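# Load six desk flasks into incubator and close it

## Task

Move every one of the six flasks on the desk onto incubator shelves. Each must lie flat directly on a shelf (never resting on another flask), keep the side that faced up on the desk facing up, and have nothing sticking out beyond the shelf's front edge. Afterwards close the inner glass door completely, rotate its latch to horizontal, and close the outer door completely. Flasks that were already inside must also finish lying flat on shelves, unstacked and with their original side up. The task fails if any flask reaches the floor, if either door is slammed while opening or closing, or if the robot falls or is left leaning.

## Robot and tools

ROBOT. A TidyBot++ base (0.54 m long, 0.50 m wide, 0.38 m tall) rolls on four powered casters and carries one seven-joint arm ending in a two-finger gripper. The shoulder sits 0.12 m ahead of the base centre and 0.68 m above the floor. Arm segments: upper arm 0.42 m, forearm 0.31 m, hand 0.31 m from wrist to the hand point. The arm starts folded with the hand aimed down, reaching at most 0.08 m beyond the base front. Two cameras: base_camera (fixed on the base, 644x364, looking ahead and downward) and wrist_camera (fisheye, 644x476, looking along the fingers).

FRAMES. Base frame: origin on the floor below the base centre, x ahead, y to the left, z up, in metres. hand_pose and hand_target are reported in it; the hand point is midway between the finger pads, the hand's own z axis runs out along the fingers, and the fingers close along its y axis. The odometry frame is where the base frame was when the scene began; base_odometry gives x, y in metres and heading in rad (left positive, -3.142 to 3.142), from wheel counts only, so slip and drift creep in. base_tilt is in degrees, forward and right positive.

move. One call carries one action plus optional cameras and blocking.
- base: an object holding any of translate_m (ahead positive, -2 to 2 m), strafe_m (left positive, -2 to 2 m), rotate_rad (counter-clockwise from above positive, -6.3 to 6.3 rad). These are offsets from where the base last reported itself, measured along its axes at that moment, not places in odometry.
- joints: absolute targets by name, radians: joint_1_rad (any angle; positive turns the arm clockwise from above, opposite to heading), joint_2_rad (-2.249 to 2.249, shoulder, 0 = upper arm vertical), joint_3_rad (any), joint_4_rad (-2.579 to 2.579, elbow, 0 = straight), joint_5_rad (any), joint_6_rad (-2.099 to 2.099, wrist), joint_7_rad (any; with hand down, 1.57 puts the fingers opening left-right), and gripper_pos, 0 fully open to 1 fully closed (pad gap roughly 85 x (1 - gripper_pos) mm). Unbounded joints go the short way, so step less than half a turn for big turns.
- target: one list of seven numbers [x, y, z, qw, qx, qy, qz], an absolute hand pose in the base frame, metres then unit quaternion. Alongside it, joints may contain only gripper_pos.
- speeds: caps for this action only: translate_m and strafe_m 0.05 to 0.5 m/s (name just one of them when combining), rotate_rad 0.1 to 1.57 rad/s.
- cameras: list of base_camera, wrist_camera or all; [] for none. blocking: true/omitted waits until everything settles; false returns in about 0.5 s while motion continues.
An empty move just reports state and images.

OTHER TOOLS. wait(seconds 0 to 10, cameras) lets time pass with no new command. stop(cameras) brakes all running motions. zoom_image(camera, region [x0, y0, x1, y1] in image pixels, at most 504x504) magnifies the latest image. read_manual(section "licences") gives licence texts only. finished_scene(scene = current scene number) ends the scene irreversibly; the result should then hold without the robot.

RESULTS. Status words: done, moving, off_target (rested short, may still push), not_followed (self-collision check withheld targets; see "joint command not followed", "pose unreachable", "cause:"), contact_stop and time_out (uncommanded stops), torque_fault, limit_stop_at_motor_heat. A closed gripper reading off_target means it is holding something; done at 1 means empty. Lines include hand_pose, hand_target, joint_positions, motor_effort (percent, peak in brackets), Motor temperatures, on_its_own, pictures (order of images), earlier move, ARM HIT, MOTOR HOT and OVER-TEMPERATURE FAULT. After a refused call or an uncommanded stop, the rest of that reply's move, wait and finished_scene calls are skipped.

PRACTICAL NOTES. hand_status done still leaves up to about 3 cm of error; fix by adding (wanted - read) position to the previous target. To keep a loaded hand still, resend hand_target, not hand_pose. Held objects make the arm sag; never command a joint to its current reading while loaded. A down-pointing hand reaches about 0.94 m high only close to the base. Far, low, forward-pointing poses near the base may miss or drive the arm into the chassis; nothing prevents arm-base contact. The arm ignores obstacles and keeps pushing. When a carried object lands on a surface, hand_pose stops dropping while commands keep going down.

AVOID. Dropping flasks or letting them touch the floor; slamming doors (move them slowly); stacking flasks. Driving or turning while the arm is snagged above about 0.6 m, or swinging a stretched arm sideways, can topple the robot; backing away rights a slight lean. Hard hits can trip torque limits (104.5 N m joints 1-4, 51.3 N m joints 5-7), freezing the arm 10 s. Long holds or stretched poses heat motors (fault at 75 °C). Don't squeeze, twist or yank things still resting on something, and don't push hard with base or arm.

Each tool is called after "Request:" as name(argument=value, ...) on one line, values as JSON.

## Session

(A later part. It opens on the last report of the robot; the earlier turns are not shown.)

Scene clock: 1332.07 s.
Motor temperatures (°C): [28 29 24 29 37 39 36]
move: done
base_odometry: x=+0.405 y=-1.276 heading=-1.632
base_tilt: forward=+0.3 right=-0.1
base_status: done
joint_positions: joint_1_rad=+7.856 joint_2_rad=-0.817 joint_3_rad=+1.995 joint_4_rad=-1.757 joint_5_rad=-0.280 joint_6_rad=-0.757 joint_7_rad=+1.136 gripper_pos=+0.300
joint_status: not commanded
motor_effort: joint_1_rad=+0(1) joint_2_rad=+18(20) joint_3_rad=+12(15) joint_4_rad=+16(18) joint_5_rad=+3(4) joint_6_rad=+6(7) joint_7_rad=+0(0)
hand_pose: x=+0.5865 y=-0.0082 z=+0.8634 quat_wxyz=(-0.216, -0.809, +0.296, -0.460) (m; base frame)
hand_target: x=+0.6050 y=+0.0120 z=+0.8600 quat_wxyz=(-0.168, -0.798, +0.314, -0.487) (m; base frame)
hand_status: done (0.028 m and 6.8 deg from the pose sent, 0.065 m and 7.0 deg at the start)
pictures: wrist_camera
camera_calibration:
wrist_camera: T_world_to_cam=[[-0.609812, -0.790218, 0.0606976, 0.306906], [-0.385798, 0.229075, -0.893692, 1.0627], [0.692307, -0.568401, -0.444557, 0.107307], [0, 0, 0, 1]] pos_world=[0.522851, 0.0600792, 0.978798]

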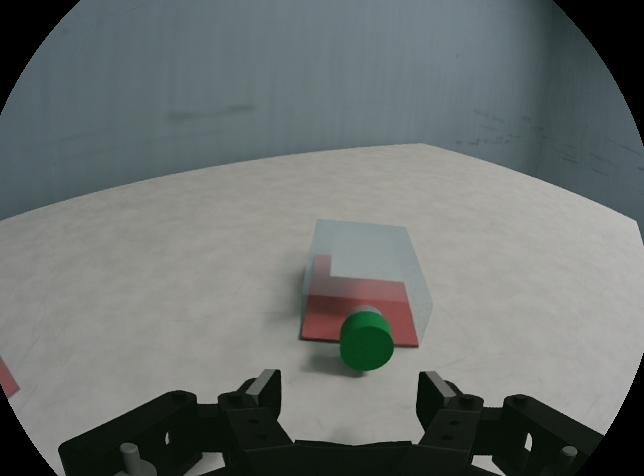

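Request:
move(base={"translate_m": 0.025, "strafe_m": -0.036}, speeds={"translate_m": 0.05}, target=[0.605, 0.012, 0.848, 0.1677, 0.7976, -0.3142, 0.4869], cameras=["wrist_camera"])

Scene clock: 1340.33 s.
Motor temperatures (°C): [28 29 24 29 37 39 36]
move: done
base_odometry: x=+0.367 y=-1.299 heading=-1.632
base_tilt: forward=+0.3 right=-0.1
base_status: done
joint_positions: joint_1_rad=+7.856 joint_2_rad=-0.829 joint_3_rad=+1.986 joint_4_rad=-1.787 joint_5_rad=-0.301 joint_6_rad=-0.726 joint_7_rad=+1.136 gripper_pos=+0.300
joint_status: not commanded
motor_effort: joint_1_rad=+0(3) joint_2_rad=+18(19) joint_3_rad=+14(15) joint_4_rad=+16(17) joint_5_rad=+3(3) joint_6_rad=+6(7) joint_7_rad=+0(0)
hand_pose: x=+0.5876 y=-0.0074 z=+0.8528 quat_wxyz=(-0.212, -0.808, +0.296, -0.462) (m; base frame)
hand_target: x=+0.6050 y=+0.0120 z=+0.8480 quat_wxyz=(-0.168, -0.798, +0.314, -0.487) (m; base frame)
hand_status: done (0.026 m and 6.3 deg from the pose sent, 0.031 m and 6.8 deg at the start)
pictures: wrist_camera
camera_calibration:
wrist_camera: T_world_to_cam=[[-0.607792, -0.792346, 0.0526962, 0.314454], [-0.379899, 0.231856, -0.895499, 1.05157], [0.697327, -0.564297, -0.441932, 0.0971563], [0, 0, 0, 1]] pos_world=[0.522865, 0.0601676, 0.96805]

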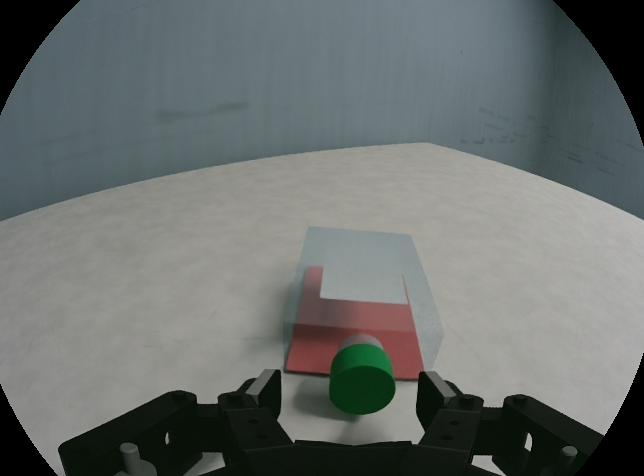

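Request:
move(base={"translate_m": 0.005, "strafe_m": -0.012}, speeds={"translate_m": 0.05}, target=[0.605, 0.012, 0.842, 0.1677, 0.7976, -0.3142, 0.4869], cameras=["wrist_camera"])

Scene clock: 1343.73 s.
Motor temperatures (°C): [28 29 24 29 37 39 36]
move: done
base_odometry: x=+0.355 y=-1.304 heading=-1.632
base_tilt: forward=+0.3 right=-0.2
base_status: done
joint_positions: joint_1_rad=+7.857 joint_2_rad=-0.838 joint_3_rad=+1.980 joint_4_rad=-1.800 joint_5_rad=-0.311 joint_6_rad=-0.713 joint_7_rad=+1.136 gripper_pos=+0.300
joint_status: not commanded
motor_effort: joint_1_rad=+0(2) joint_2_rad=+18(19) joint_3_rad=+12(15) joint_4_rad=+16(17) joint_5_rad=+3(4) joint_6_rad=+7(7) joint_7_rad=+0(0)
hand_pose: x=+0.5883 y=-0.0059 z=+0.8475 quat_wxyz=(-0.211, -0.808, +0.296, -0.464) (m; base frame)
hand_target: x=+0.6050 y=+0.0120 z=+0.8420 quat_wxyz=(-0.168, -0.798, +0.314, -0.487) (m; base frame)
hand_status: done (0.025 m and 6.1 deg from the pose sent, 0.028 m and 6.3 deg at the start)
pictures: wrist_camera
camera_calibration:
wrist_camera: T_world_to_cam=[[-0.606446, -0.79348, 0.0511193, 0.316919], [-0.37801, 0.231153, -0.89648, 1.04643], [0.699523, -0.56299, -0.440125, 0.0923234], [0, 0, 0, 1]] pos_world=[0.523174, 0.0615603, 0.962539]

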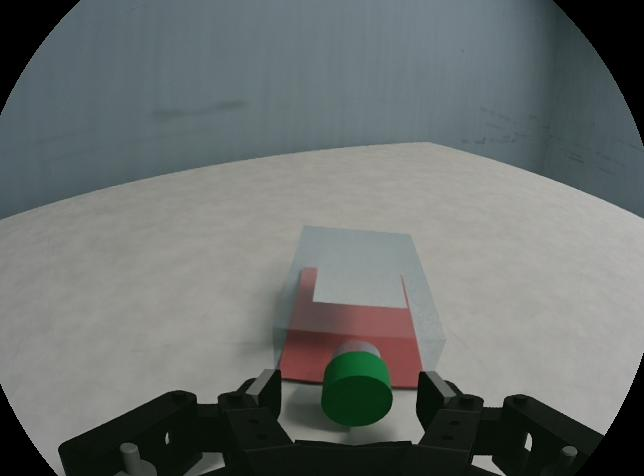

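Request:
move(base={"translate_m": 0.002, "strafe_m": -0.006}, speeds={"translate_m": 0.05}, joints={"gripper_pos": 0.55}, cameras=["wrist_camera"])

Scene clock: 1346.13 s.
Motor temperatures (°C): [28 29 24 29 37 39 36]
move: done
base_odometry: x=+0.349 y=-1.306 heading=-1.632
base_tilt: forward=+0.3 right=-0.1
base_status: done
joint_positions: joint_1_rad=+7.857 joint_2_rad=-0.840 joint_3_rad=+1.979 joint_4_rad=-1.800 joint_5_rad=-0.312 joint_6_rad=-0.713 joint_7_rad=+1.136 gripper_pos=+0.550
joint_status: all done
motor_effort: joint_1_rad=+0(2) joint_2_rad=+18(20) joint_3_rad=+14(14) joint_4_rad=+17(17) joint_5_rad=+3(4) joint_6_rad=+7(7) joint_7_rad=+0(0)
hand_pose: x=+0.5882 y=-0.0058 z=+0.8469 quat_wxyz=(-0.212, -0.808, +0.295, -0.463) (m; base frame)
hand_target: x=+0.6050 y=+0.0120 z=+0.8420 quat_wxyz=(-0.168, -0.798, +0.314, -0.487) (m; base frame)
hand_status: not commanded
pictures: wrist_camera
camera_calibration:
wrist_camera: T_world_to_cam=[[-0.606956, -0.792966, 0.0530135, 0.315685], [-0.378581, 0.229835, -0.896578, 1.0462], [0.698771, -0.564253, -0.439701, 0.092313], [0, 0, 0, 1]] pos_world=[0.52317, 0.0619628, 0.96185]

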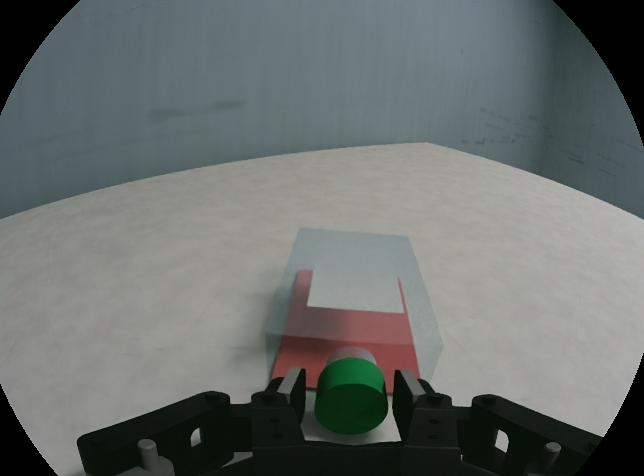

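Request:
move(joints={"gripper_pos": 0.9}, cameras=[])

Request:
move(target=[0.605, 0.012, 0.945, 0.1677, 0.7976, -0.3142, 0.4869], cameras=["wrist_camera"])

Scene clock: 1348.40 s.
Motor temperatures (°C): [28 29 24 29 37 39 36]
move: off_target
base_odometry: x=+0.349 y=-1.306 heading=-1.632
base_tilt: forward=+0.2 right=-0.2
base_status: not commanded
joint_positions: joint_1_rad=+7.857 joint_2_rad=-0.840 joint_3_rad=+1.979 joint_4_rad=-1.801 joint_5_rad=-0.312 joint_6_rad=-0.711 joint_7_rad=+1.136 gripper_pos=+0.694
joint_status: gripper_pos off_target (ended at +0.694, target +0.900)
motor_effort: joint_1_rad=+0(1) joint_2_rad=+19(19) joint_3_rad=+13(14) joint_4_rad=+16(17) joint_5_rad=+3(3) joint_6_rad=+6(7) joint_7_rad=+0(0)
hand_pose: x=+0.5885 y=-0.0057 z=+0.8472 quat_wxyz=(-0.212, -0.808, +0.295, -0.464) (m; base frame)
hand_target: x=+0.6050 y=+0.0120 z=+0.8420 quat_wxyz=(-0.168, -0.798, +0.314, -0.487) (m; base frame)
hand_status: not commanded
pictures: none
No camera images: "cameras" was empty.

Scene clock: 1349.77 s.
Motor temperatures (°C): [28 29 24 29 37 39 36]
move: done
base_odometry: x=+0.349 y=-1.306 heading=-1.632
base_tilt: forward=+0.3 right=-0.1
base_status: not commanded
joint_positions: joint_1_rad=+7.857 joint_2_rad=-0.752 joint_3_rad=+2.014 joint_4_rad=-1.550 joint_5_rad=-0.312 joint_6_rad=-0.845 joint_7_rad=+1.135 gripper_pos=+0.694
joint_status: not commanded
motor_effort: joint_1_rad=+0(1) joint_2_rad=+18(20) joint_3_rad=+14(15) joint_4_rad=+17(18) joint_5_rad=+3(4) joint_6_rad=+8(8) joint_7_rad=+0(0)
hand_pose: x=+0.6183 y=+0.0329 z=+0.9373 quat_wxyz=(-0.164, -0.805, +0.278, -0.497) (m; base frame)
hand_target: x=+0.6050 y=+0.0120 z=+0.9450 quat_wxyz=(-0.168, -0.798, +0.314, -0.487) (m; base frame)
hand_status: done (0.026 m and 4.4 deg from the pose sent, 0.101 m and 6.2 deg at the start)
pictures: wrist_camera
camera_calibration:
wrist_camera: T_world_to_cam=[[-0.538018, -0.842537, -0.0258498, 0.392841], [-0.327782, 0.237368, -0.914448, 1.11493], [0.776592, -0.483516, -0.403877, 0.0484504], [0, 0, 0, 1]] pos_world=[0.539185, 0.0897604, 1.04927]

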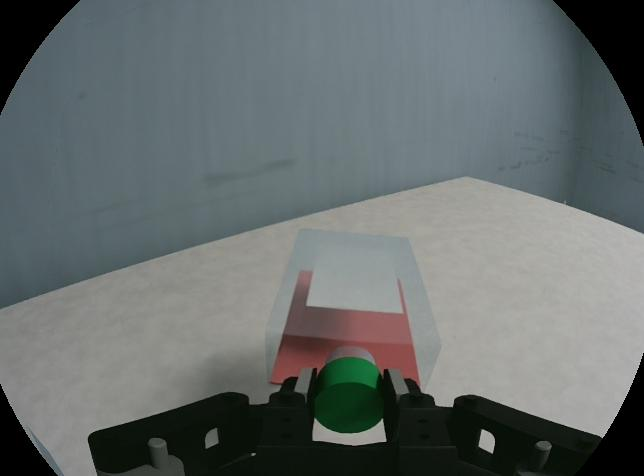

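Request:
move(base={"translate_m": -0.5}, target=[0.56, 0.0, 1.0, 0.0706, 0.8312, 0.0661, 0.5474], cameras=["wrist_camera"])

Scene clock: 1354.27 s.
Motor temperatures (°C): [28 29 24 29 37 39 36]
move: done
base_odometry: x=+0.379 y=-0.806 heading=-1.631
base_tilt: forward=+0.3 right=-0.2
base_status: done
joint_positions: joint_1_rad=+6.321 joint_2_rad=-0.389 joint_3_rad=+3.070 joint_4_rad=-1.785 joint_5_rad=+0.036 joint_6_rad=-0.626 joint_7_rad=+1.565 gripper_pos=+0.694
joint_status: not commanded
motor_effort: joint_1_rad=+0(2) joint_2_rad=-7(19) joint_3_rad=-1(15) joint_4_rad=+23(23) joint_5_rad=+1(4) joint_6_rad=+8(9) joint_7_rad=+0(1)
hand_pose: x=+0.5484 y=+0.0154 z=+0.9893 quat_wxyz=(-0.019, -0.847, -0.024, -0.531) (m; base frame)
hand_target: x=+0.5600 y=+0.0000 z=+1.0000 quat_wxyz=(-0.071, -0.831, -0.066, -0.547) (m; base frame)
hand_status: done (0.022 m and 8.1 deg from the pose sent, 0.092 m and 41.6 deg at the start)
pictures: wrist_camera
camera_calibration:
wrist_camera: T_world_to_cam=[[0.108793, -0.992995, 0.0461026, -0.0818079], [-0.386695, -0.0850004, -0.918282, 1.18477], [0.915768, 0.0820753, -0.393233, 0.0197294], [0, 0, 0, 1]] pos_world=[0.448978, 0.0178521, 1.09949]

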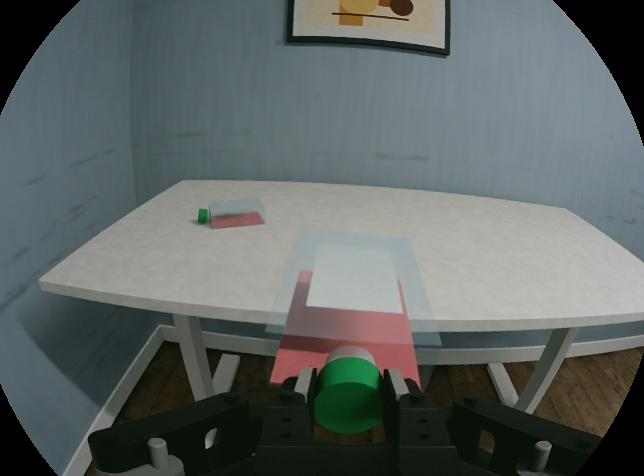

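Request:
move(base={"translate_m": -0.864, "strafe_m": -0.963, "rotate_rad": -1.598}, speeds={"rotate_rad": 1.0}, cameras=[])

Request:
move(target=[0.565, 0.04, 0.85, 0.0706, 0.8312, 0.0661, 0.5474], cameras=["wrist_camera"])

Scene clock: 1365.53 s.
Motor temperatures (°C): [28 29 24 29 37 39 36]
move: done
base_odometry: x=-0.530 y=+0.114 heading=+3.053
base_tilt: forward=+0.3 right=-0.1
base_status: done
joint_positions: joint_1_rad=+6.312 joint_2_rad=-0.376 joint_3_rad=+3.080 joint_4_rad=-1.786 joint_5_rad=+0.042 joint_6_rad=-0.621 joint_7_rad=+1.567 gripper_pos=+0.694
joint_status: not commanded
motor_effort: joint_1_rad=+0(2) joint_2_rad=-7(10) joint_3_rad=+0(4) joint_4_rad=+22(24) joint_5_rad=+1(2) joint_6_rad=+8(9) joint_7_rad=+0(1)
hand_pose: x=+0.5531 y=+0.0130 z=+0.9848 quat_wxyz=(-0.021, -0.849, -0.025, -0.527) (m; base frame)
hand_target: x=+0.5600 y=+0.0000 z=+1.0000 quat_wxyz=(-0.071, -0.831, -0.066, -0.547) (m; base frame)
hand_status: not commanded
pictures: none
No camera images: "cameras" was empty.

Scene clock: 1367.47 s.
Motor temperatures (°C): [28 29 24 29 37 39 36]
move: done
base_odometry: x=-0.530 y=+0.114 heading=+3.053
base_tilt: forward=+0.3 right=-0.1
base_status: not commanded
joint_positions: joint_1_rad=+6.698 joint_2_rad=-0.367 joint_3_rad=+2.678 joint_4_rad=-2.218 joint_5_rad=+0.042 joint_6_rad=-0.133 joint_7_rad=+1.567 gripper_pos=+0.694
joint_status: not commanded
motor_effort: joint_1_rad=+0(0) joint_2_rad=-5(8) joint_3_rad=+2(4) joint_4_rad=+22(23) joint_5_rad=+1(1) joint_6_rad=+8(9) joint_7_rad=+0(0)
hand_pose: x=+0.5557 y=+0.0367 z=+0.8428 quat_wxyz=(-0.075, -0.842, -0.067, -0.530) (m; base frame)
hand_target: x=+0.5650 y=+0.0400 z=+0.8500 quat_wxyz=(-0.071, -0.831, -0.066, -0.547) (m; base frame)
hand_status: done (0.012 m and 2.4 deg from the pose sent, 0.138 m and 8.1 deg at the start)
pictures: wrist_camera
camera_calibration:
wrist_camera: T_world_to_cam=[[0.122089, -0.975095, 0.185158, -0.179994], [-0.380484, -0.218283, -0.898657, 1.03977], [0.916693, 0.0392665, -0.397659, -0.0415277], [0, 0, 0, 1]] pos_world=[0.455659, 0.0530828, 0.951208]

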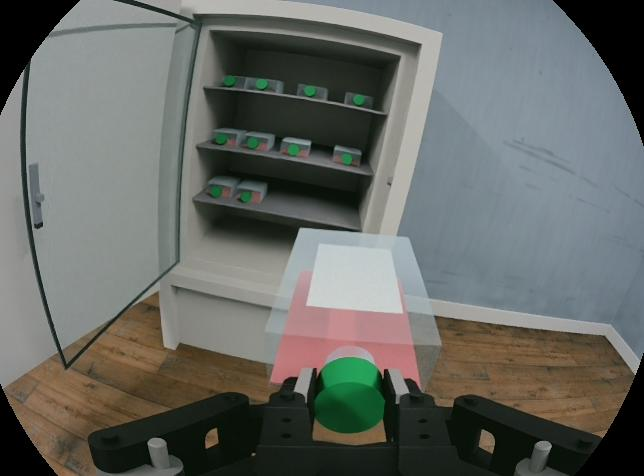

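Request:
move(target=[0.565, 0.04, 0.74, 0.0218, 0.8461, 0.0377, 0.5308], cameras=["wrist_camera"])

Scene clock: 1374.10 s.
Motor temperatures (°C): [28 29 24 29 37 39 36]
move: done
base_odometry: x=-0.530 y=+0.114 heading=+3.053
base_tilt: forward=+0.3 right=-0.2
base_status: not commanded
joint_positions: joint_1_rad=+6.444 joint_2_rad=-0.128 joint_3_rad=+2.799 joint_4_rad=-2.470 joint_5_rad=-0.325 joint_6_rad=+0.296 joint_7_rad=+1.868 gripper_pos=+0.694
joint_status: not commanded
motor_effort: joint_1_rad=+0(1) joint_2_rad=-10(12) joint_3_rad=+1(4) joint_4_rad=+17(22) joint_5_rad=+1(1) joint_6_rad=+8(9) joint_7_rad=+0(0)
hand_pose: x=+0.5582 y=+0.0540 z=+0.7315 quat_wxyz=(-0.009, -0.856, -0.057, -0.514) (m; base frame)
hand_target: x=+0.5650 y=+0.0400 z=+0.7400 quat_wxyz=(-0.022, -0.846, -0.038, -0.531) (m; base frame)
hand_status: done (0.018 m and 3.5 deg from the pose sent, 0.103 m and 6.9 deg at the start)
pictures: wrist_camera
camera_calibration:
wrist_camera: T_world_to_cam=[[0.176948, -0.982437, 0.0592205, -0.080947], [-0.414803, -0.129005, -0.90072, 0.960326], [0.89254, 0.134816, -0.430345, -0.0564601], [0, 0, 0, 1]] pos_world=[0.463062, 0.0519737, 0.845482]

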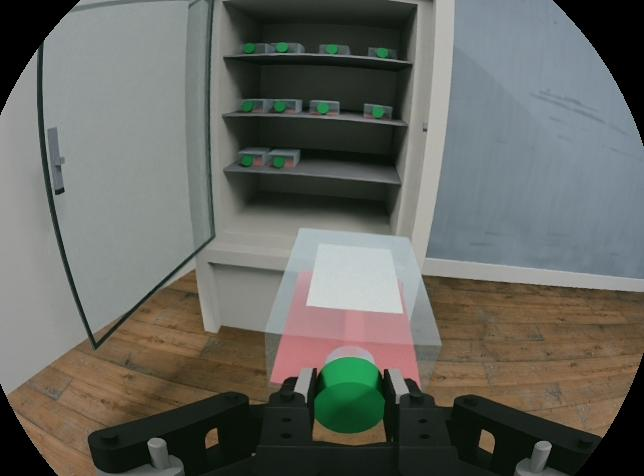

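Request:
move(target=[0.64, 0.03, 0.69, 0.0334, 0.8469, 0.0193, 0.5303], cameras=["wrist_camera"])

Scene clock: 1380.33 s.
Motor temperatures (°C): [28 29 24 29 37 39 36]
move: done
base_odometry: x=-0.530 y=+0.114 heading=+3.053
base_tilt: forward=+0.3 right=-0.1
base_status: not commanded
joint_positions: joint_1_rad=+6.060 joint_2_rad=+0.186 joint_3_rad=+3.211 joint_4_rad=-2.428 joint_5_rad=-0.327 joint_6_rad=+0.525 joint_7_rad=+1.867 gripper_pos=+0.694
joint_status: not commanded
motor_effort: joint_1_rad=+0(0) joint_2_rad=-20(21) joint_3_rad=+0(2) joint_4_rad=+14(18) joint_5_rad=+1(2) joint_6_rad=+8(8) joint_7_rad=+0(1)
hand_pose: x=+0.6209 y=+0.0290 z=+0.6663 quat_wxyz=(-0.040, -0.867, -0.035, -0.495) (m; base frame)
hand_target: x=+0.6400 y=+0.0300 z=+0.6900 quat_wxyz=(-0.033, -0.847, -0.019, -0.530) (m; base frame)
hand_status: done (0.030 m and 5.0 deg from the pose sent, 0.095 m and 5.6 deg at the start)
pictures: wrist_camera
camera_calibration:
wrist_camera: T_world_to_cam=[[0.10956, -0.990271, 0.085789, -0.0883008], [-0.459696, -0.127004, -0.878948, 0.937662], [0.881292, 0.0568609, -0.469138, -0.102044], [0, 0, 0, 1]] pos_world=[0.530645, 0.0374475, 0.783859]

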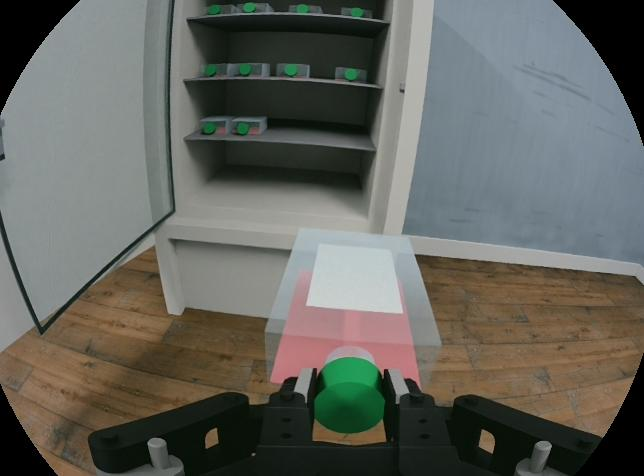

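Request:
move(joints={"joint_1_rad": -0.263, "joint_6_rad": 0.58, "joint_7_rad": 1.82}, cameras=["wrist_camera"])

Scene clock: 1384.00 s.
Motor temperatures (°C): [28 29 24 29 37 39 36]
move: done
base_odometry: x=-0.530 y=+0.114 heading=+3.053
base_tilt: forward=+0.2 right=-0.1
base_status: not commanded
joint_positions: joint_1_rad=+6.036 joint_2_rad=+0.186 joint_3_rad=+3.213 joint_4_rad=-2.427 joint_5_rad=-0.327 joint_6_rad=+0.527 joint_7_rad=+1.867 gripper_pos=+0.694
joint_status: all done
motor_effort: joint_1_rad=+0(1) joint_2_rad=-19(20) joint_3_rad=-1(2) joint_4_rad=+14(15) joint_5_rad=+1(1) joint_6_rad=+8(8) joint_7_rad=+0(0)
hand_pose: x=+0.6207 y=+0.0399 z=+0.6672 quat_wxyz=(-0.035, -0.866, -0.045, -0.497) (m; base frame)
hand_target: x=+0.6382 y=+0.0413 z=+0.6878 quat_wxyz=(-0.030, -0.849, -0.033, -0.527) (m; base frame)
hand_status: not commanded
pictures: wrist_camera
camera_calibration:
wrist_camera: T_world_to_cam=[[0.13041, -0.987645, 0.0868891, -0.0913967], [-0.45423, -0.137416, -0.880223, 0.937614], [0.881288, 0.0753225, -0.466539, -0.104572], [0, 0, 0, 1]] pos_world=[0.529969, 0.046452, 0.784464]

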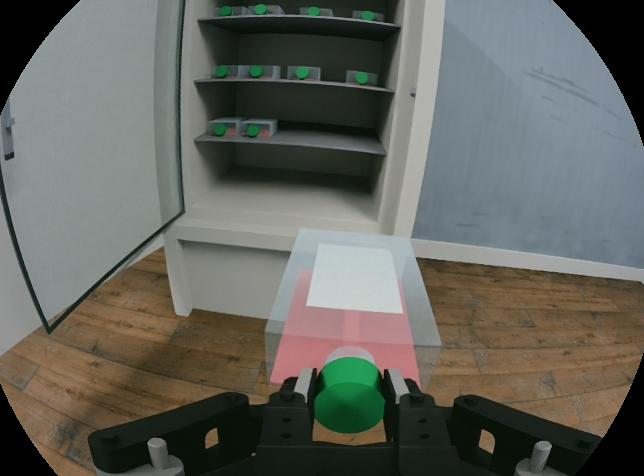

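Request:
move(joints={"joint_6_rad": 0.625, "joint_7_rad": 1.76}, cameras=["wrist_camera"])

Scene clock: 1386.07 s.
Motor temperatures (°C): [28 29 24 29 37 39 36]
move: done
base_odometry: x=-0.530 y=+0.114 heading=+3.053
base_tilt: forward=+0.2 right=-0.2
base_status: not commanded
joint_positions: joint_1_rad=+6.036 joint_2_rad=+0.186 joint_3_rad=+3.213 joint_4_rad=-2.423 joint_5_rad=-0.327 joint_6_rad=+0.575 joint_7_rad=+1.804 gripper_pos=+0.694
joint_status: all done
motor_effort: joint_1_rad=+0(1) joint_2_rad=-20(21) joint_3_rad=+0(1) joint_4_rad=+15(15) joint_5_rad=+1(2) joint_6_rad=+8(9) joint_7_rad=+0(1)
hand_pose: x=+0.6293 y=+0.0375 z=+0.6815 quat_wxyz=(-0.024, -0.854, -0.015, -0.520) (m; base frame)
hand_target: x=+0.6440 y=+0.0391 z=+0.7003 quat_wxyz=(-0.017, -0.837, -0.005, -0.546) (m; base frame)
hand_status: not commanded
pictures: wrist_camera
camera_calibration:
wrist_camera: T_world_to_cam=[[0.0900055, -0.995042, 0.042318, -0.0400291], [-0.41181, -0.0758706, -0.908106, 0.943889], [0.906814, 0.0643075, -0.416597, -0.154992], [0, 0, 0, 1]] pos_world=[0.532855, 0.04175, 0.794275]

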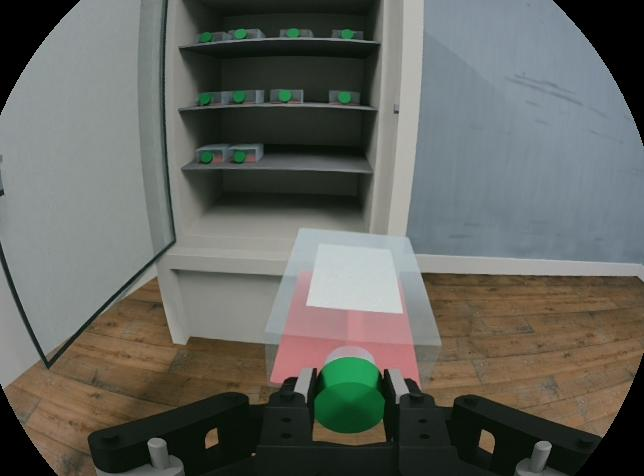

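Request:
move(base={"translate_m": 0.5}, speeds={"translate_m": 0.3}, joints={"joint_1_rad": -0.285}, cameras=["wrist_camera"])

Scene clock: 1395.10 s.
Motor temperatures (°C): [28 29 24 29 37 39 36]
move: done
base_odometry: x=-1.028 y=+0.158 heading=+3.053
base_tilt: forward=+0.3 right=-0.2
base_status: done
joint_positions: joint_1_rad=+6.012 joint_2_rad=+0.190 joint_3_rad=+3.214 joint_4_rad=-2.420 joint_5_rad=-0.327 joint_6_rad=+0.575 joint_7_rad=+1.804 gripper_pos=+0.694
joint_status: all done
motor_effort: joint_1_rad=+0(1) joint_2_rad=-20(21) joint_3_rad=+0(1) joint_4_rad=+15(16) joint_5_rad=+1(2) joint_6_rad=+8(9) joint_7_rad=+0(1)
hand_pose: x=+0.6296 y=+0.0498 z=+0.6807 quat_wxyz=(-0.018, -0.854, -0.025, -0.519) (m; base frame)
hand_target: x=+0.6430 y=+0.0506 z=+0.7003 quat_wxyz=(-0.011, -0.837, -0.014, -0.547) (m; base frame)
hand_status: not commanded
pictures: wrist_camera
camera_calibration:
wrist_camera: T_world_to_cam=[[0.113571, -0.992606, 0.0428455, -0.043083], [-0.410932, -0.0861932, -0.907582, 0.943723], [0.904564, 0.0854686, -0.417682, -0.155317], [0, 0, 0, 1]] pos_world=[0.533193, 0.0518528, 0.793479]

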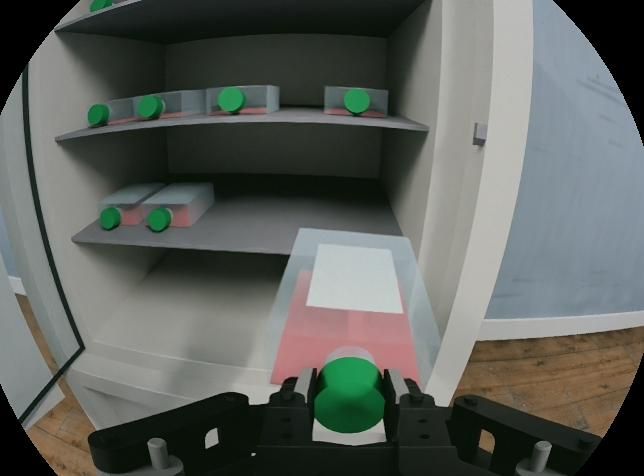

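Request:
zoom_image(camera="wrist_camera", region=[50, 60, 450, 270])

Scaled by 1.260.

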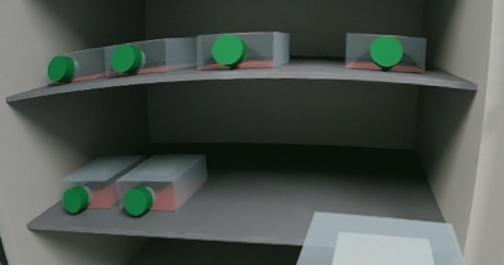

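Request:
move(base={"translate_m": 0.22, "strafe_m": -0.018}, speeds={"translate_m": 0.15}, joints={"joint_1_rad": -0.302}, cameras=["wrist_camera"])

Scene clock: 1411.53 s.
Motor temperatures (°C): [28 29 24 29 37 39 36]
move: done
base_odometry: x=-1.245 y=+0.196 heading=+3.053
base_tilt: forward=+0.3 right=-0.1
base_status: done
joint_positions: joint_1_rad=+5.994 joint_2_rad=+0.192 joint_3_rad=+3.215 joint_4_rad=-2.419 joint_5_rad=-0.327 joint_6_rad=+0.575 joint_7_rad=+1.804 gripper_pos=+0.694
joint_status: all done
motor_effort: joint_1_rad=+0(1) joint_2_rad=-20(22) joint_3_rad=+0(2) joint_4_rad=+14(16) joint_5_rad=+1(2) joint_6_rad=+8(9) joint_7_rad=+0(0)
hand_pose: x=+0.6292 y=+0.0585 z=+0.6804 quat_wxyz=(-0.013, -0.854, -0.033, -0.519) (m; base frame)
hand_target: x=+0.6420 y=+0.0595 z=+0.7003 quat_wxyz=(-0.007, -0.837, -0.022, -0.547) (m; base frame)
hand_status: not commanded
pictures: wrist_camera
camera_calibration:
wrist_camera: T_world_to_cam=[[0.130368, -0.990528, 0.0431102, -0.0452592], [-0.409677, -0.0934134, -0.907435, 0.943631], [0.902867, 0.100639, -0.417975, -0.155402], [0, 0, 0, 1]] pos_world=[0.532792, 0.0589568, 0.793281]

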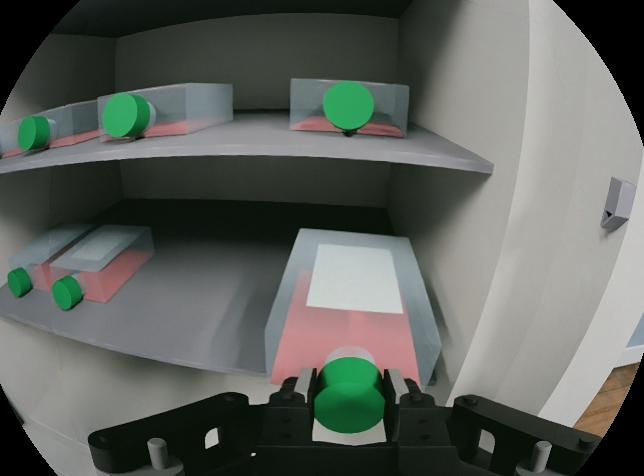

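Request:
move(base={"translate_m": 0.09, "strafe_m": 0.003}, speeds={"translate_m": 0.1}, cameras=["wrist_camera"])

Scene clock: 1416.47 s.
Motor temperatures (°C): [28 29 24 29 37 39 36]
move: done
base_odometry: x=-1.336 y=+0.201 heading=+3.053
base_tilt: forward=+0.2 right=-0.1
base_status: done
joint_positions: joint_1_rad=+5.994 joint_2_rad=+0.193 joint_3_rad=+3.215 joint_4_rad=-2.418 joint_5_rad=-0.327 joint_6_rad=+0.575 joint_7_rad=+1.804 gripper_pos=+0.694
joint_status: not commanded
motor_effort: joint_1_rad=+0(2) joint_2_rad=-20(22) joint_3_rad=+0(2) joint_4_rad=+15(16) joint_5_rad=+1(2) joint_6_rad=+8(9) joint_7_rad=+0(0)
hand_pose: x=+0.6296 y=+0.0587 z=+0.6801 quat_wxyz=(-0.013, -0.854, -0.033, -0.519) (m; base frame)
hand_target: x=+0.6420 y=+0.0595 z=+0.7003 quat_wxyz=(-0.007, -0.837, -0.022, -0.547) (m; base frame)
hand_status: not commanded
pictures: wrist_camera
camera_calibration:
wrist_camera: T_world_to_cam=[[0.13056, -0.990499, 0.0431915, -0.0452688], [-0.410051, -0.0936109, -0.907246, 0.943603], [0.90267, 0.100739, -0.418377, -0.155491], [0, 0, 0, 1]] pos_world=[0.533193, 0.0591569, 0.792981]

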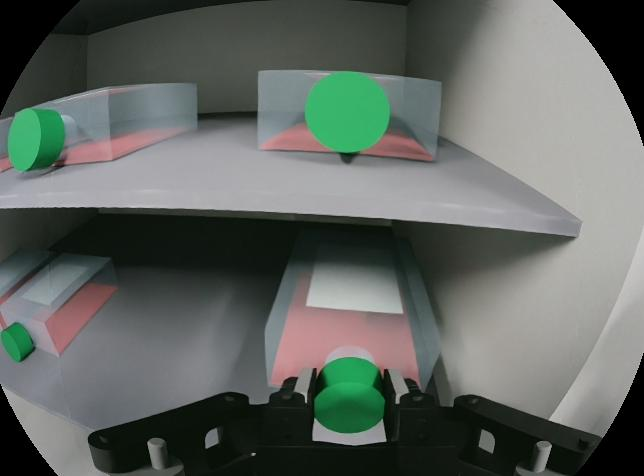

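Request:
move(base={"translate_m": 0.044, "strafe_m": 0.003}, speeds={"translate_m": 0.07}, cameras=["wrist_camera"])

Scene clock: 1418.90 s.
Motor temperatures (°C): [28 29 24 29 37 39 36]
move: done
base_odometry: x=-1.380 y=+0.202 heading=+3.053
base_tilt: forward=+0.2 right=-0.1
base_status: done
joint_positions: joint_1_rad=+5.994 joint_2_rad=+0.194 joint_3_rad=+3.215 joint_4_rad=-2.418 joint_5_rad=-0.327 joint_6_rad=+0.575 joint_7_rad=+1.804 gripper_pos=+0.694
joint_status: not commanded
motor_effort: joint_1_rad=+0(1) joint_2_rad=-20(21) joint_3_rad=+0(1) joint_4_rad=+14(16) joint_5_rad=+1(2) joint_6_rad=+8(8) joint_7_rad=+0(1)
hand_pose: x=+0.6297 y=+0.0588 z=+0.6799 quat_wxyz=(-0.014, -0.854, -0.033, -0.519) (m; base frame)
hand_target: x=+0.6420 y=+0.0595 z=+0.7003 quat_wxyz=(-0.007, -0.837, -0.022, -0.547) (m; base frame)
hand_status: not commanded
pictures: wrist_camera
camera_calibration:
wrist_camera: T_world_to_cam=[[0.130572, -0.99049, 0.0433653, -0.0453322], [-0.410358, -0.0938096, -0.907086, 0.943563], [0.902528, 0.100645, -0.418705, -0.155424], [0, 0, 0, 1]] pos_world=[0.533393, 0.0592568, 0.792783]

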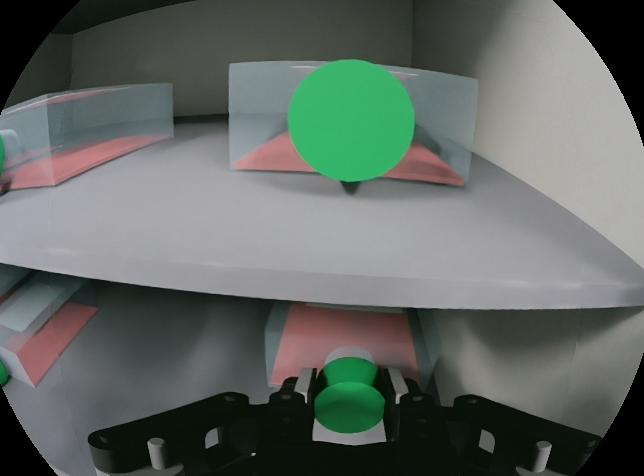

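Request:
move(target=[0.642, 0.0595, 0.685, 0.011, 0.84, 0.022, 0.542], cameras=[])

Request:
move(target=[0.642, 0.0595, 0.67, 0.011, 0.84, 0.022, 0.542], cameras=["wrist_camera"])

Scene clock: 1426.90 s.
Motor temperatures (°C): [28 29 24 29 37 39 36]
move: done
base_odometry: x=-1.380 y=+0.202 heading=+3.053
base_tilt: forward=+0.3 right=-0.1
base_status: not commanded
joint_positions: joint_1_rad=+5.994 joint_2_rad=+0.229 joint_3_rad=+3.214 joint_4_rad=-2.418 joint_5_rad=-0.327 joint_6_rad=+0.613 joint_7_rad=+1.804 gripper_pos=+0.694
joint_status: not commanded
motor_effort: joint_1_rad=+0(0) joint_2_rad=-21(22) joint_3_rad=-1(1) joint_4_rad=+14(15) joint_5_rad=+1(1) joint_6_rad=+8(9) joint_7_rad=+0(1)
hand_pose: x=+0.6349 y=+0.0569 z=+0.6726 quat_wxyz=(-0.020, -0.853, -0.034, -0.521) (m; base frame)
hand_target: x=+0.6420 y=+0.0595 z=+0.6850 quat_wxyz=(-0.011, -0.840, -0.022, -0.542) (m; base frame)
hand_status: done (0.015 m and 3.3 deg from the pose sent, 0.013 m and 3.3 deg at the start)
pictures: none
No camera images: "cameras" was empty.

Scene clock: 1427.70 s.
Motor temperatures (°C): [28 29 24 29 37 39 36]
move: done
base_odometry: x=-1.380 y=+0.202 heading=+3.053
base_tilt: forward=+0.3 right=-0.1
base_status: not commanded
joint_positions: joint_1_rad=+5.994 joint_2_rad=+0.278 joint_3_rad=+3.214 joint_4_rad=-2.432 joint_5_rad=-0.327 joint_6_rad=+0.678 joint_7_rad=+1.778 gripper_pos=+0.694
joint_status: not commanded
motor_effort: joint_1_rad=+0(0) joint_2_rad=-21(23) joint_3_rad=+0(1) joint_4_rad=+13(14) joint_5_rad=+1(1) joint_6_rad=+8(9) joint_7_rad=+0(0)
hand_pose: x=+0.6373 y=+0.0523 z=+0.6593 quat_wxyz=(-0.025, -0.852, -0.025, -0.522) (m; base frame)
hand_target: x=+0.6420 y=+0.0595 z=+0.6700 quat_wxyz=(-0.011, -0.840, -0.022, -0.542) (m; base frame)
hand_status: done (0.014 m and 3.2 deg from the pose sent, 0.008 m and 3.3 deg at the start)
pictures: wrist_camera
camera_calibration:
wrist_camera: T_world_to_cam=[[0.104812, -0.992929, 0.0557276, -0.0434662], [-0.405992, -0.0938755, -0.909042, 0.925926], [0.907846, 0.0726538, -0.412961, -0.175988], [0, 0, 0, 1]] pos_world=[0.540245, 0.0565491, 0.771452]

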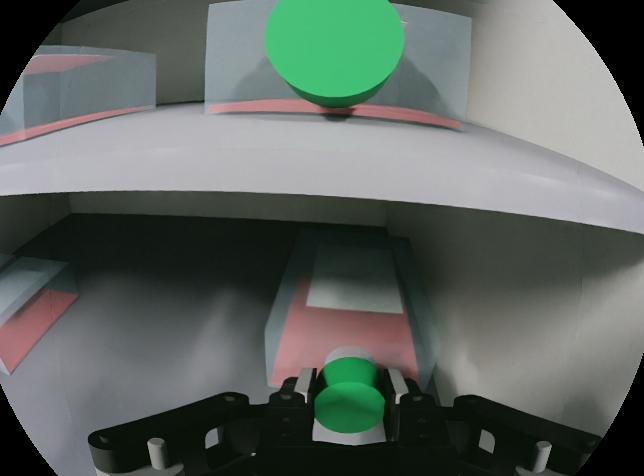

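Request:
move(base={"translate_m": -0.004, "strafe_m": 0.007}, speeds={"translate_m": 0.05}, target=[0.642, 0.0595, 0.655, 0.011, 0.84, 0.022, 0.542], cameras=[])

Request:
move(target=[0.642, 0.0595, 0.645, 0.011, 0.84, 0.022, 0.542], cameras=["wrist_camera"])

Scene clock: 1432.67 s.
Motor temperatures (°C): [28 29 24 29 37 39 36]
move: done
base_odometry: x=-1.376 y=+0.195 heading=+3.053
base_tilt: forward=+0.3 right=-0.2
base_status: done
joint_positions: joint_1_rad=+5.994 joint_2_rad=+0.330 joint_3_rad=+3.214 joint_4_rad=-2.451 joint_5_rad=-0.325 joint_6_rad=+0.745 joint_7_rad=+1.749 gripper_pos=+0.694
joint_status: not commanded
motor_effort: joint_1_rad=+0(2) joint_2_rad=-23(24) joint_3_rad=+0(2) joint_4_rad=+11(13) joint_5_rad=+1(2) joint_6_rad=+8(9) joint_7_rad=+0(1)
hand_pose: x=+0.6372 y=+0.0477 z=+0.6438 quat_wxyz=(-0.030, -0.853, -0.017, -0.521) (m; base frame)
hand_target: x=+0.6420 y=+0.0595 z=+0.6550 quat_wxyz=(-0.011, -0.840, -0.022, -0.542) (m; base frame)
hand_status: done (0.017 m and 3.6 deg from the pose sent, 0.010 m and 3.2 deg at the start)
pictures: none
No camera images: "cameras" was empty.

Scene clock: 1433.40 s.
Motor temperatures (°C): [28 29 24 29 37 39 36]
move: done
base_odometry: x=-1.376 y=+0.195 heading=+3.053
base_tilt: forward=+0.2 right=-0.1
base_status: not commanded
joint_positions: joint_1_rad=+5.994 joint_2_rad=+0.365 joint_3_rad=+3.214 joint_4_rad=-2.461 joint_5_rad=-0.321 joint_6_rad=+0.791 joint_7_rad=+1.727 gripper_pos=+0.694
joint_status: not commanded
motor_effort: joint_1_rad=+0(0) joint_2_rad=-23(24) joint_3_rad=+0(1) joint_4_rad=+11(12) joint_5_rad=+1(1) joint_6_rad=+8(9) joint_7_rad=+0(1)
hand_pose: x=+0.6380 y=+0.0454 z=+0.6350 quat_wxyz=(-0.031, -0.852, -0.011, -0.522) (m; base frame)
hand_target: x=+0.6420 y=+0.0595 z=+0.6450 quat_wxyz=(-0.011, -0.840, -0.022, -0.542) (m; base frame)
hand_status: done (0.018 m and 3.7 deg from the pose sent, 0.013 m and 3.6 deg at the start)
pictures: wrist_camera
camera_calibration:
wrist_camera: T_world_to_cam=[[0.0753743, -0.995791, 0.0521438, -0.0278793], [-0.406639, -0.0784424, -0.910215, 0.903849], [0.910474, 0.0474032, -0.41084, -0.187958], [0, 0, 0, 1]] pos_world=[0.540772, 0.052048, 0.74693]

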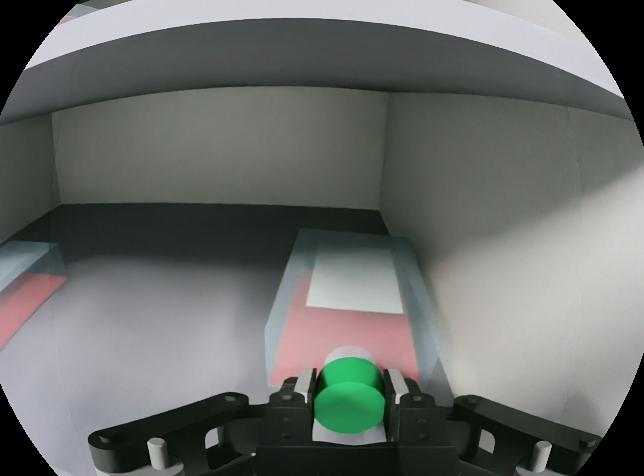

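Request:
move(joints={"joint_1_rad": -0.345}, cameras=["wrist_camera"])

Scene clock: 1436.80 s.
Motor temperatures (°C): [28 29 24 29 37 39 36]
move: done
base_odometry: x=-1.376 y=+0.195 heading=+3.053
base_tilt: forward=+0.3 right=-0.1
base_status: not commanded
joint_positions: joint_1_rad=+5.949 joint_2_rad=+0.365 joint_3_rad=+3.214 joint_4_rad=-2.461 joint_5_rad=-0.321 joint_6_rad=+0.791 joint_7_rad=+1.727 gripper_pos=+0.694
joint_status: all done
motor_effort: joint_1_rad=+0(2) joint_2_rad=-23(23) joint_3_rad=+0(2) joint_4_rad=+12(12) joint_5_rad=+1(1) joint_6_rad=+8(9) joint_7_rad=+0(1)
hand_pose: x=+0.6354 y=+0.0685 z=+0.6349 quat_wxyz=(-0.020, -0.852, -0.030, -0.523) (m; base frame)
hand_target: x=+0.6382 y=+0.0863 z=+0.6450 quat_wxyz=(+0.003, -0.839, -0.044, -0.542) (m; base frame)
hand_status: not commanded
pictures: wrist_camera
camera_calibration:
wrist_camera: T_world_to_cam=[[0.119986, -0.991395, 0.0523391, -0.0334075], [-0.402682, -0.0967886, -0.910208, 0.903378], [0.907442, 0.0881364, -0.41083, -0.187618], [0, 0, 0, 1]] pos_world=[0.538035, 0.0708526, 0.746931]

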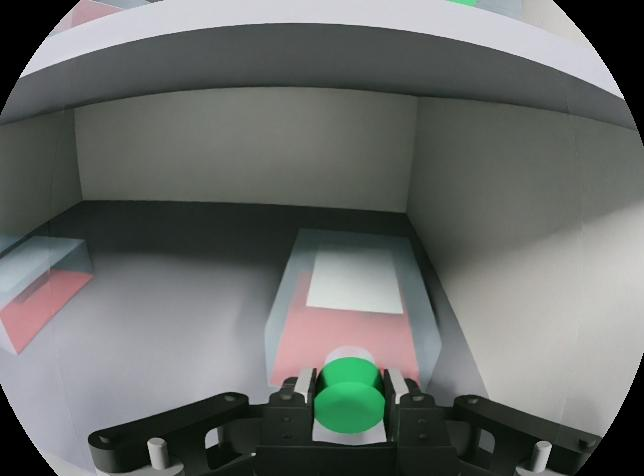

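Request:
move(target=[0.638, 0.0863, 0.636, -0.003, 0.839, 0.044, 0.542], cameras=[])

Request:
move(target=[0.638, 0.0863, 0.628, -0.003, 0.839, 0.044, 0.542], cameras=["wrist_camera"])

Scene clock: 1440.50 s.
Motor temperatures (°C): [28 29 24 29 37 39 36]
move: done
base_odometry: x=-1.376 y=+0.195 heading=+3.053
base_tilt: forward=+0.3 right=-0.2
base_status: not commanded
joint_positions: joint_1_rad=+5.949 joint_2_rad=+0.398 joint_3_rad=+3.213 joint_4_rad=-2.471 joint_5_rad=-0.320 joint_6_rad=+0.835 joint_7_rad=+1.719 gripper_pos=+0.694
joint_status: not commanded
motor_effort: joint_1_rad=+0(1) joint_2_rad=-23(24) joint_3_rad=+0(1) joint_4_rad=+10(12) joint_5_rad=+1(1) joint_6_rad=+8(9) joint_7_rad=+0(1)
hand_pose: x=+0.6359 y=+0.0663 z=+0.6268 quat_wxyz=(-0.025, -0.851, -0.030, -0.524) (m; base frame)
hand_target: x=+0.6380 y=+0.0863 z=+0.6360 quat_wxyz=(+0.003, -0.839, -0.044, -0.542) (m; base frame)
hand_status: done (0.022 m and 4.3 deg from the pose sent, 0.018 m and 4.0 deg at the start)
pictures: none
No camera images: "cameras" was empty.

Scene clock: 1441.17 s.
Motor temperatures (°C): [28 29 24 29 37 39 36]
move: done
base_odometry: x=-1.376 y=+0.195 heading=+3.053
base_tilt: forward=+0.3 right=-0.1
base_status: not commanded
joint_positions: joint_1_rad=+5.949 joint_2_rad=+0.424 joint_3_rad=+3.213 joint_4_rad=-2.477 joint_5_rad=-0.314 joint_6_rad=+0.874 joint_7_rad=+1.705 gripper_pos=+0.694
joint_status: not commanded
motor_effort: joint_1_rad=+0(1) joint_2_rad=-23(24) joint_3_rad=+0(1) joint_4_rad=+10(11) joint_5_rad=+1(1) joint_6_rad=+8(9) joint_7_rad=+0(0)
hand_pose: x=+0.6373 y=+0.0656 z=+0.6226 quat_wxyz=(-0.026, -0.848, -0.029, -0.528) (m; base frame)
hand_target: x=+0.6380 y=+0.0863 z=+0.6280 quat_wxyz=(+0.003, -0.839, -0.044, -0.542) (m; base frame)
hand_status: done (0.021 m and 4.2 deg from the pose sent, 0.020 m and 4.3 deg at the start)
pictures: wrist_camera
camera_calibration:
wrist_camera: T_world_to_cam=[[0.111714, -0.991788, 0.0622671, -0.0366397], [-0.392071, -0.101565, -0.914311, 0.888661], [0.913127, 0.0777285, -0.400197, -0.203675], [0, 0, 0, 1]] pos_world=[0.538492, 0.0697497, 0.733284]

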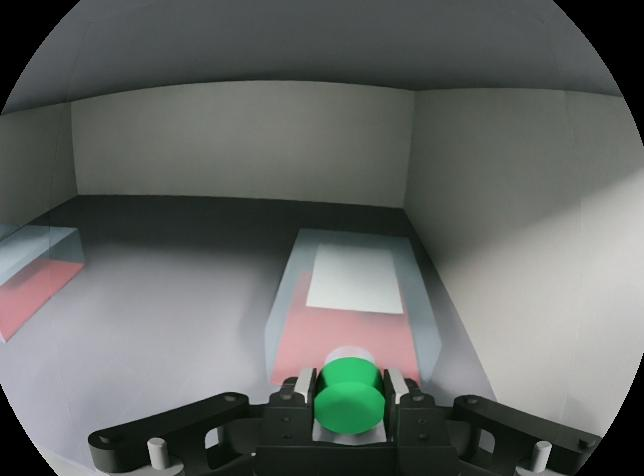

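Request:
move(target=[0.638, 0.08, 0.622, -0.003, 0.852, 0.044, 0.521], cameras=["wrist_camera"])

Scene clock: 1443.57 s.
Motor temperatures (°C): [28 29 24 29 37 39 36]
move: done
base_odometry: x=-1.376 y=+0.195 heading=+3.053
base_tilt: forward=+0.3 right=-0.2
base_status: not commanded
joint_positions: joint_1_rad=+5.968 joint_2_rad=+0.414 joint_3_rad=+3.213 joint_4_rad=-2.468 joint_5_rad=-0.289 joint_6_rad=+0.845 joint_7_rad=+1.705 gripper_pos=+0.694
joint_status: not commanded
motor_effort: joint_1_rad=+0(2) joint_2_rad=-21(23) joint_3_rad=+0(1) joint_4_rad=+9(10) joint_5_rad=+1(1) joint_6_rad=+7(8) joint_7_rad=+0(1)
hand_pose: x=+0.6391 y=+0.0636 z=+0.6228 quat_wxyz=(-0.024, -0.851, -0.032, -0.524) (m; base frame)
hand_target: x=+0.6380 y=+0.0800 z=+0.6220 quat_wxyz=(+0.003, -0.852, -0.044, -0.521) (m; base frame)
hand_status: done (0.016 m and 3.3 deg from the pose sent, 0.014 m and 3.8 deg at the start)
pictures: wrist_camera
camera_calibration:
wrist_camera: T_world_to_cam=[[0.119008, -0.991022, 0.06093, -0.0428362], [-0.400685, -0.104083, -0.910285, 0.892498], [0.908454, 0.0839174, -0.409474, -0.196732], [0, 0, 0, 1]] pos_world=[0.54143, 0.0669512, 0.734481]

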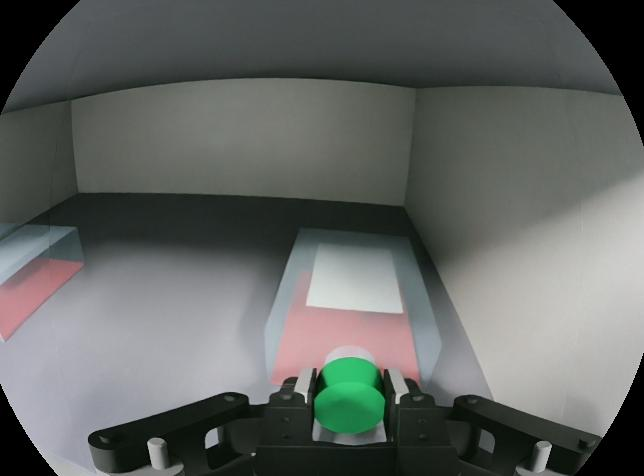

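Request:
move(target=[0.638, 0.08, 0.614, -0.003, 0.855, 0.044, 0.516], cameras=["wrist_camera"])

Scene clock: 1454.57 s.
Motor temperatures (°C): [28 29 24 29 37 39 36]
move: done
base_odometry: x=-1.376 y=+0.195 heading=+3.053
base_tilt: forward=+0.3 right=-0.2
base_status: not commanded
joint_positions: joint_1_rad=+5.969 joint_2_rad=+0.415 joint_3_rad=+3.213 joint_4_rad=-2.468 joint_5_rad=-0.288 joint_6_rad=+0.845 joint_7_rad=+1.705 gripper_pos=+0.694
joint_status: not commanded
motor_effort: joint_1_rad=+0(1) joint_2_rad=-19(23) joint_3_rad=+1(1) joint_4_rad=+8(9) joint_5_rad=+1(1) joint_6_rad=+5(7) joint_7_rad=+0(0)
hand_pose: x=+0.6391 y=+0.0636 z=+0.6225 quat_wxyz=(-0.023, -0.851, -0.033, -0.524) (m; base frame)
hand_target: x=+0.6380 y=+0.0800 z=+0.6140 quat_wxyz=(+0.003, -0.855, -0.044, -0.516) (m; base frame)
hand_status: done (0.018 m and 3.4 deg from the pose sent, 0.019 m and 3.5 deg at the start)
pictures: wrist_camera
camera_calibration:
wrist_camera: T_world_to_cam=[[0.119956, -0.99089, 0.0612234, -0.0435743], [-0.400982, -0.104773, -0.910075, 0.892413], [0.908198, 0.0846194, -0.409897, -0.196507], [0, 0, 0, 1]] pos_world=[0.541536, 0.0669514, 0.734283]

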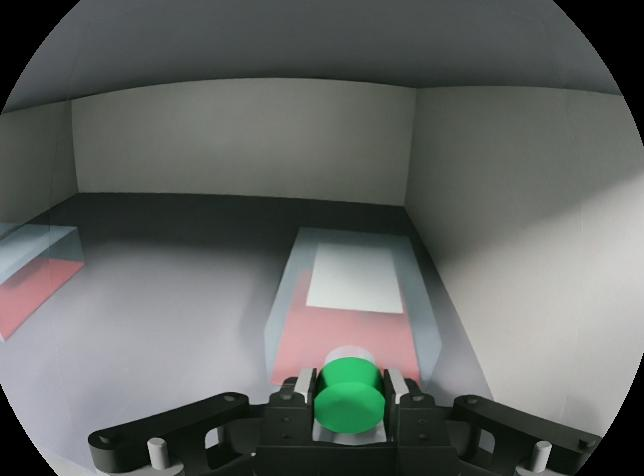

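Request:
move(target=[0.638, 0.08, 0.622, -0.003, 0.853, 0.044, 0.519], joints={"gripper_pos": 0.62}, cameras=[])

Request:
move(joints={"gripper_pos": 0.42}, cameras=["wrist_camera"])

Scene clock: 1457.03 s.
Motor temperatures (°C): [28 29 24 29 37 39 36]
move: done
base_odometry: x=-1.376 y=+0.195 heading=+3.053
base_tilt: forward=+0.2 right=-0.1
base_status: not commanded
joint_positions: joint_1_rad=+5.969 joint_2_rad=+0.414 joint_3_rad=+3.213 joint_4_rad=-2.468 joint_5_rad=-0.288 joint_6_rad=+0.844 joint_7_rad=+1.705 gripper_pos=+0.620
joint_status: all done
motor_effort: joint_1_rad=+0(0) joint_2_rad=-23(23) joint_3_rad=+1(1) joint_4_rad=+10(10) joint_5_rad=+1(1) joint_6_rad=+8(8) joint_7_rad=+0(1)
hand_pose: x=+0.6390 y=+0.0637 z=+0.6226 quat_wxyz=(-0.023, -0.851, -0.033, -0.523) (m; base frame)
hand_target: x=+0.6380 y=+0.0800 z=+0.6220 quat_wxyz=(+0.003, -0.853, -0.044, -0.519) (m; base frame)
hand_status: done (0.016 m and 3.3 deg from the pose sent, 0.016 m and 3.3 deg at the start)
pictures: none
No camera images: "cameras" was empty.

Scene clock: 1457.67 s.
Motor temperatures (°C): [28 29 24 29 37 39 36]
move: done
base_odometry: x=-1.376 y=+0.195 heading=+3.053
base_tilt: forward=+0.2 right=-0.1
base_status: not commanded
joint_positions: joint_1_rad=+5.969 joint_2_rad=+0.414 joint_3_rad=+3.213 joint_4_rad=-2.468 joint_5_rad=-0.288 joint_6_rad=+0.844 joint_7_rad=+1.705 gripper_pos=+0.420
joint_status: all done
motor_effort: joint_1_rad=+0(0) joint_2_rad=-23(23) joint_3_rad=+1(1) joint_4_rad=+10(10) joint_5_rad=+1(1) joint_6_rad=+7(8) joint_7_rad=+0(1)
hand_pose: x=+0.6390 y=+0.0637 z=+0.6226 quat_wxyz=(-0.023, -0.851, -0.033, -0.523) (m; base frame)
hand_target: x=+0.6380 y=+0.0800 z=+0.6220 quat_wxyz=(+0.003, -0.853, -0.044, -0.519) (m; base frame)
hand_status: not commanded
pictures: wrist_camera
camera_calibration:
wrist_camera: T_world_to_cam=[[0.120072, -0.990893, 0.0609355, -0.0434194], [-0.40119, -0.104576, -0.910006, 0.892511], [0.908091, 0.0848194, -0.410093, -0.196188], [0, 0, 0, 1]] pos_world=[0.541436, 0.0669514, 0.734381]

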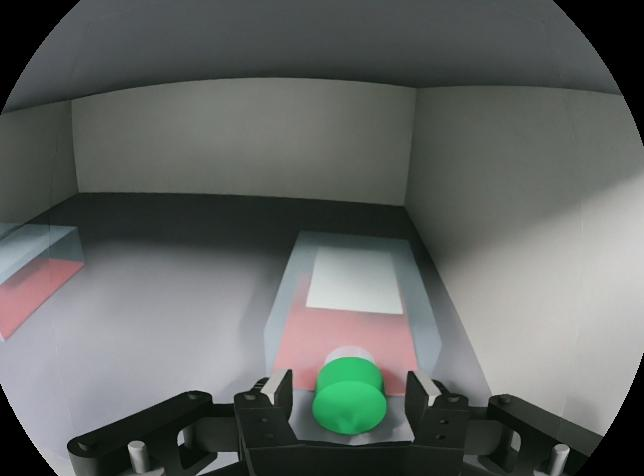

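Request:
move(base={"translate_m": -0.13}, speeds={"translate_m": 0.12}, cameras=[])

Request:
move(base={"translate_m": -0.65}, cameras=["wrist_camera"])

Scene clock: 1461.23 s.
Motor temperatures (°C): [28 29 24 29 37 39 36]
move: done
base_odometry: x=-1.247 y=+0.183 heading=+3.053
base_tilt: forward=+0.3 right=-0.2
base_status: done
joint_positions: joint_1_rad=+5.969 joint_2_rad=+0.414 joint_3_rad=+3.213 joint_4_rad=-2.468 joint_5_rad=-0.288 joint_6_rad=+0.844 joint_7_rad=+1.705 gripper_pos=+0.420
joint_status: not commanded
motor_effort: joint_1_rad=+0(1) joint_2_rad=-23(25) joint_3_rad=+0(1) joint_4_rad=+10(11) joint_5_rad=+1(1) joint_6_rad=+8(8) joint_7_rad=+0(0)
hand_pose: x=+0.6391 y=+0.0635 z=+0.6227 quat_wxyz=(-0.023, -0.851, -0.033, -0.523) (m; base frame)
hand_target: x=+0.6380 y=+0.0800 z=+0.6220 quat_wxyz=(+0.003, -0.853, -0.044, -0.519) (m; base frame)
hand_status: not commanded
pictures: none
No camera images: "cameras" was empty.

Scene clock: 1463.90 s.
Motor temperatures (°C): [28 29 24 29 37 39 36]
move: done
base_odometry: x=-0.599 y=+0.125 heading=+3.053
base_tilt: forward=+0.3 right=-0.2
base_status: done
joint_positions: joint_1_rad=+5.970 joint_2_rad=+0.414 joint_3_rad=+3.213 joint_4_rad=-2.467 joint_5_rad=-0.288 joint_6_rad=+0.844 joint_7_rad=+1.705 gripper_pos=+0.420
joint_status: not commanded
motor_effort: joint_1_rad=+0(1) joint_2_rad=-23(24) joint_3_rad=+0(2) joint_4_rad=+10(11) joint_5_rad=+1(1) joint_6_rad=+8(8) joint_7_rad=+0(0)
hand_pose: x=+0.6392 y=+0.0633 z=+0.6227 quat_wxyz=(-0.023, -0.851, -0.032, -0.524) (m; base frame)
hand_target: x=+0.6380 y=+0.0800 z=+0.6220 quat_wxyz=(+0.003, -0.853, -0.044, -0.519) (m; base frame)
hand_status: not commanded
pictures: wrist_camera
camera_calibration:
wrist_camera: T_world_to_cam=[[0.119252, -0.990995, 0.0608905, -0.0432624], [-0.400979, -0.104175, -0.910145, 0.89261], [0.908292, 0.0841205, -0.409791, -0.196583], [0, 0, 0, 1]] pos_world=[0.541632, 0.0666512, 0.734481]

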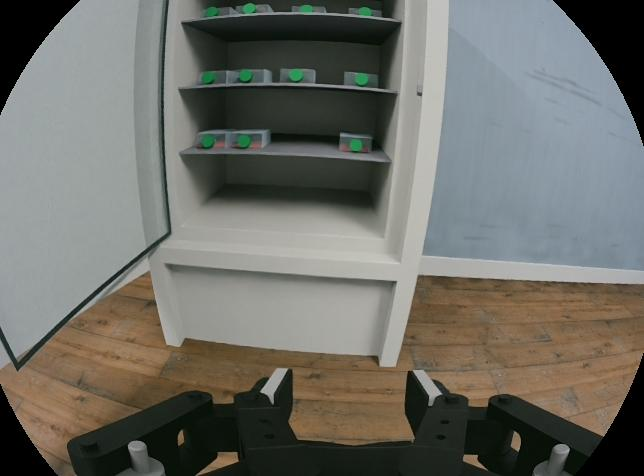

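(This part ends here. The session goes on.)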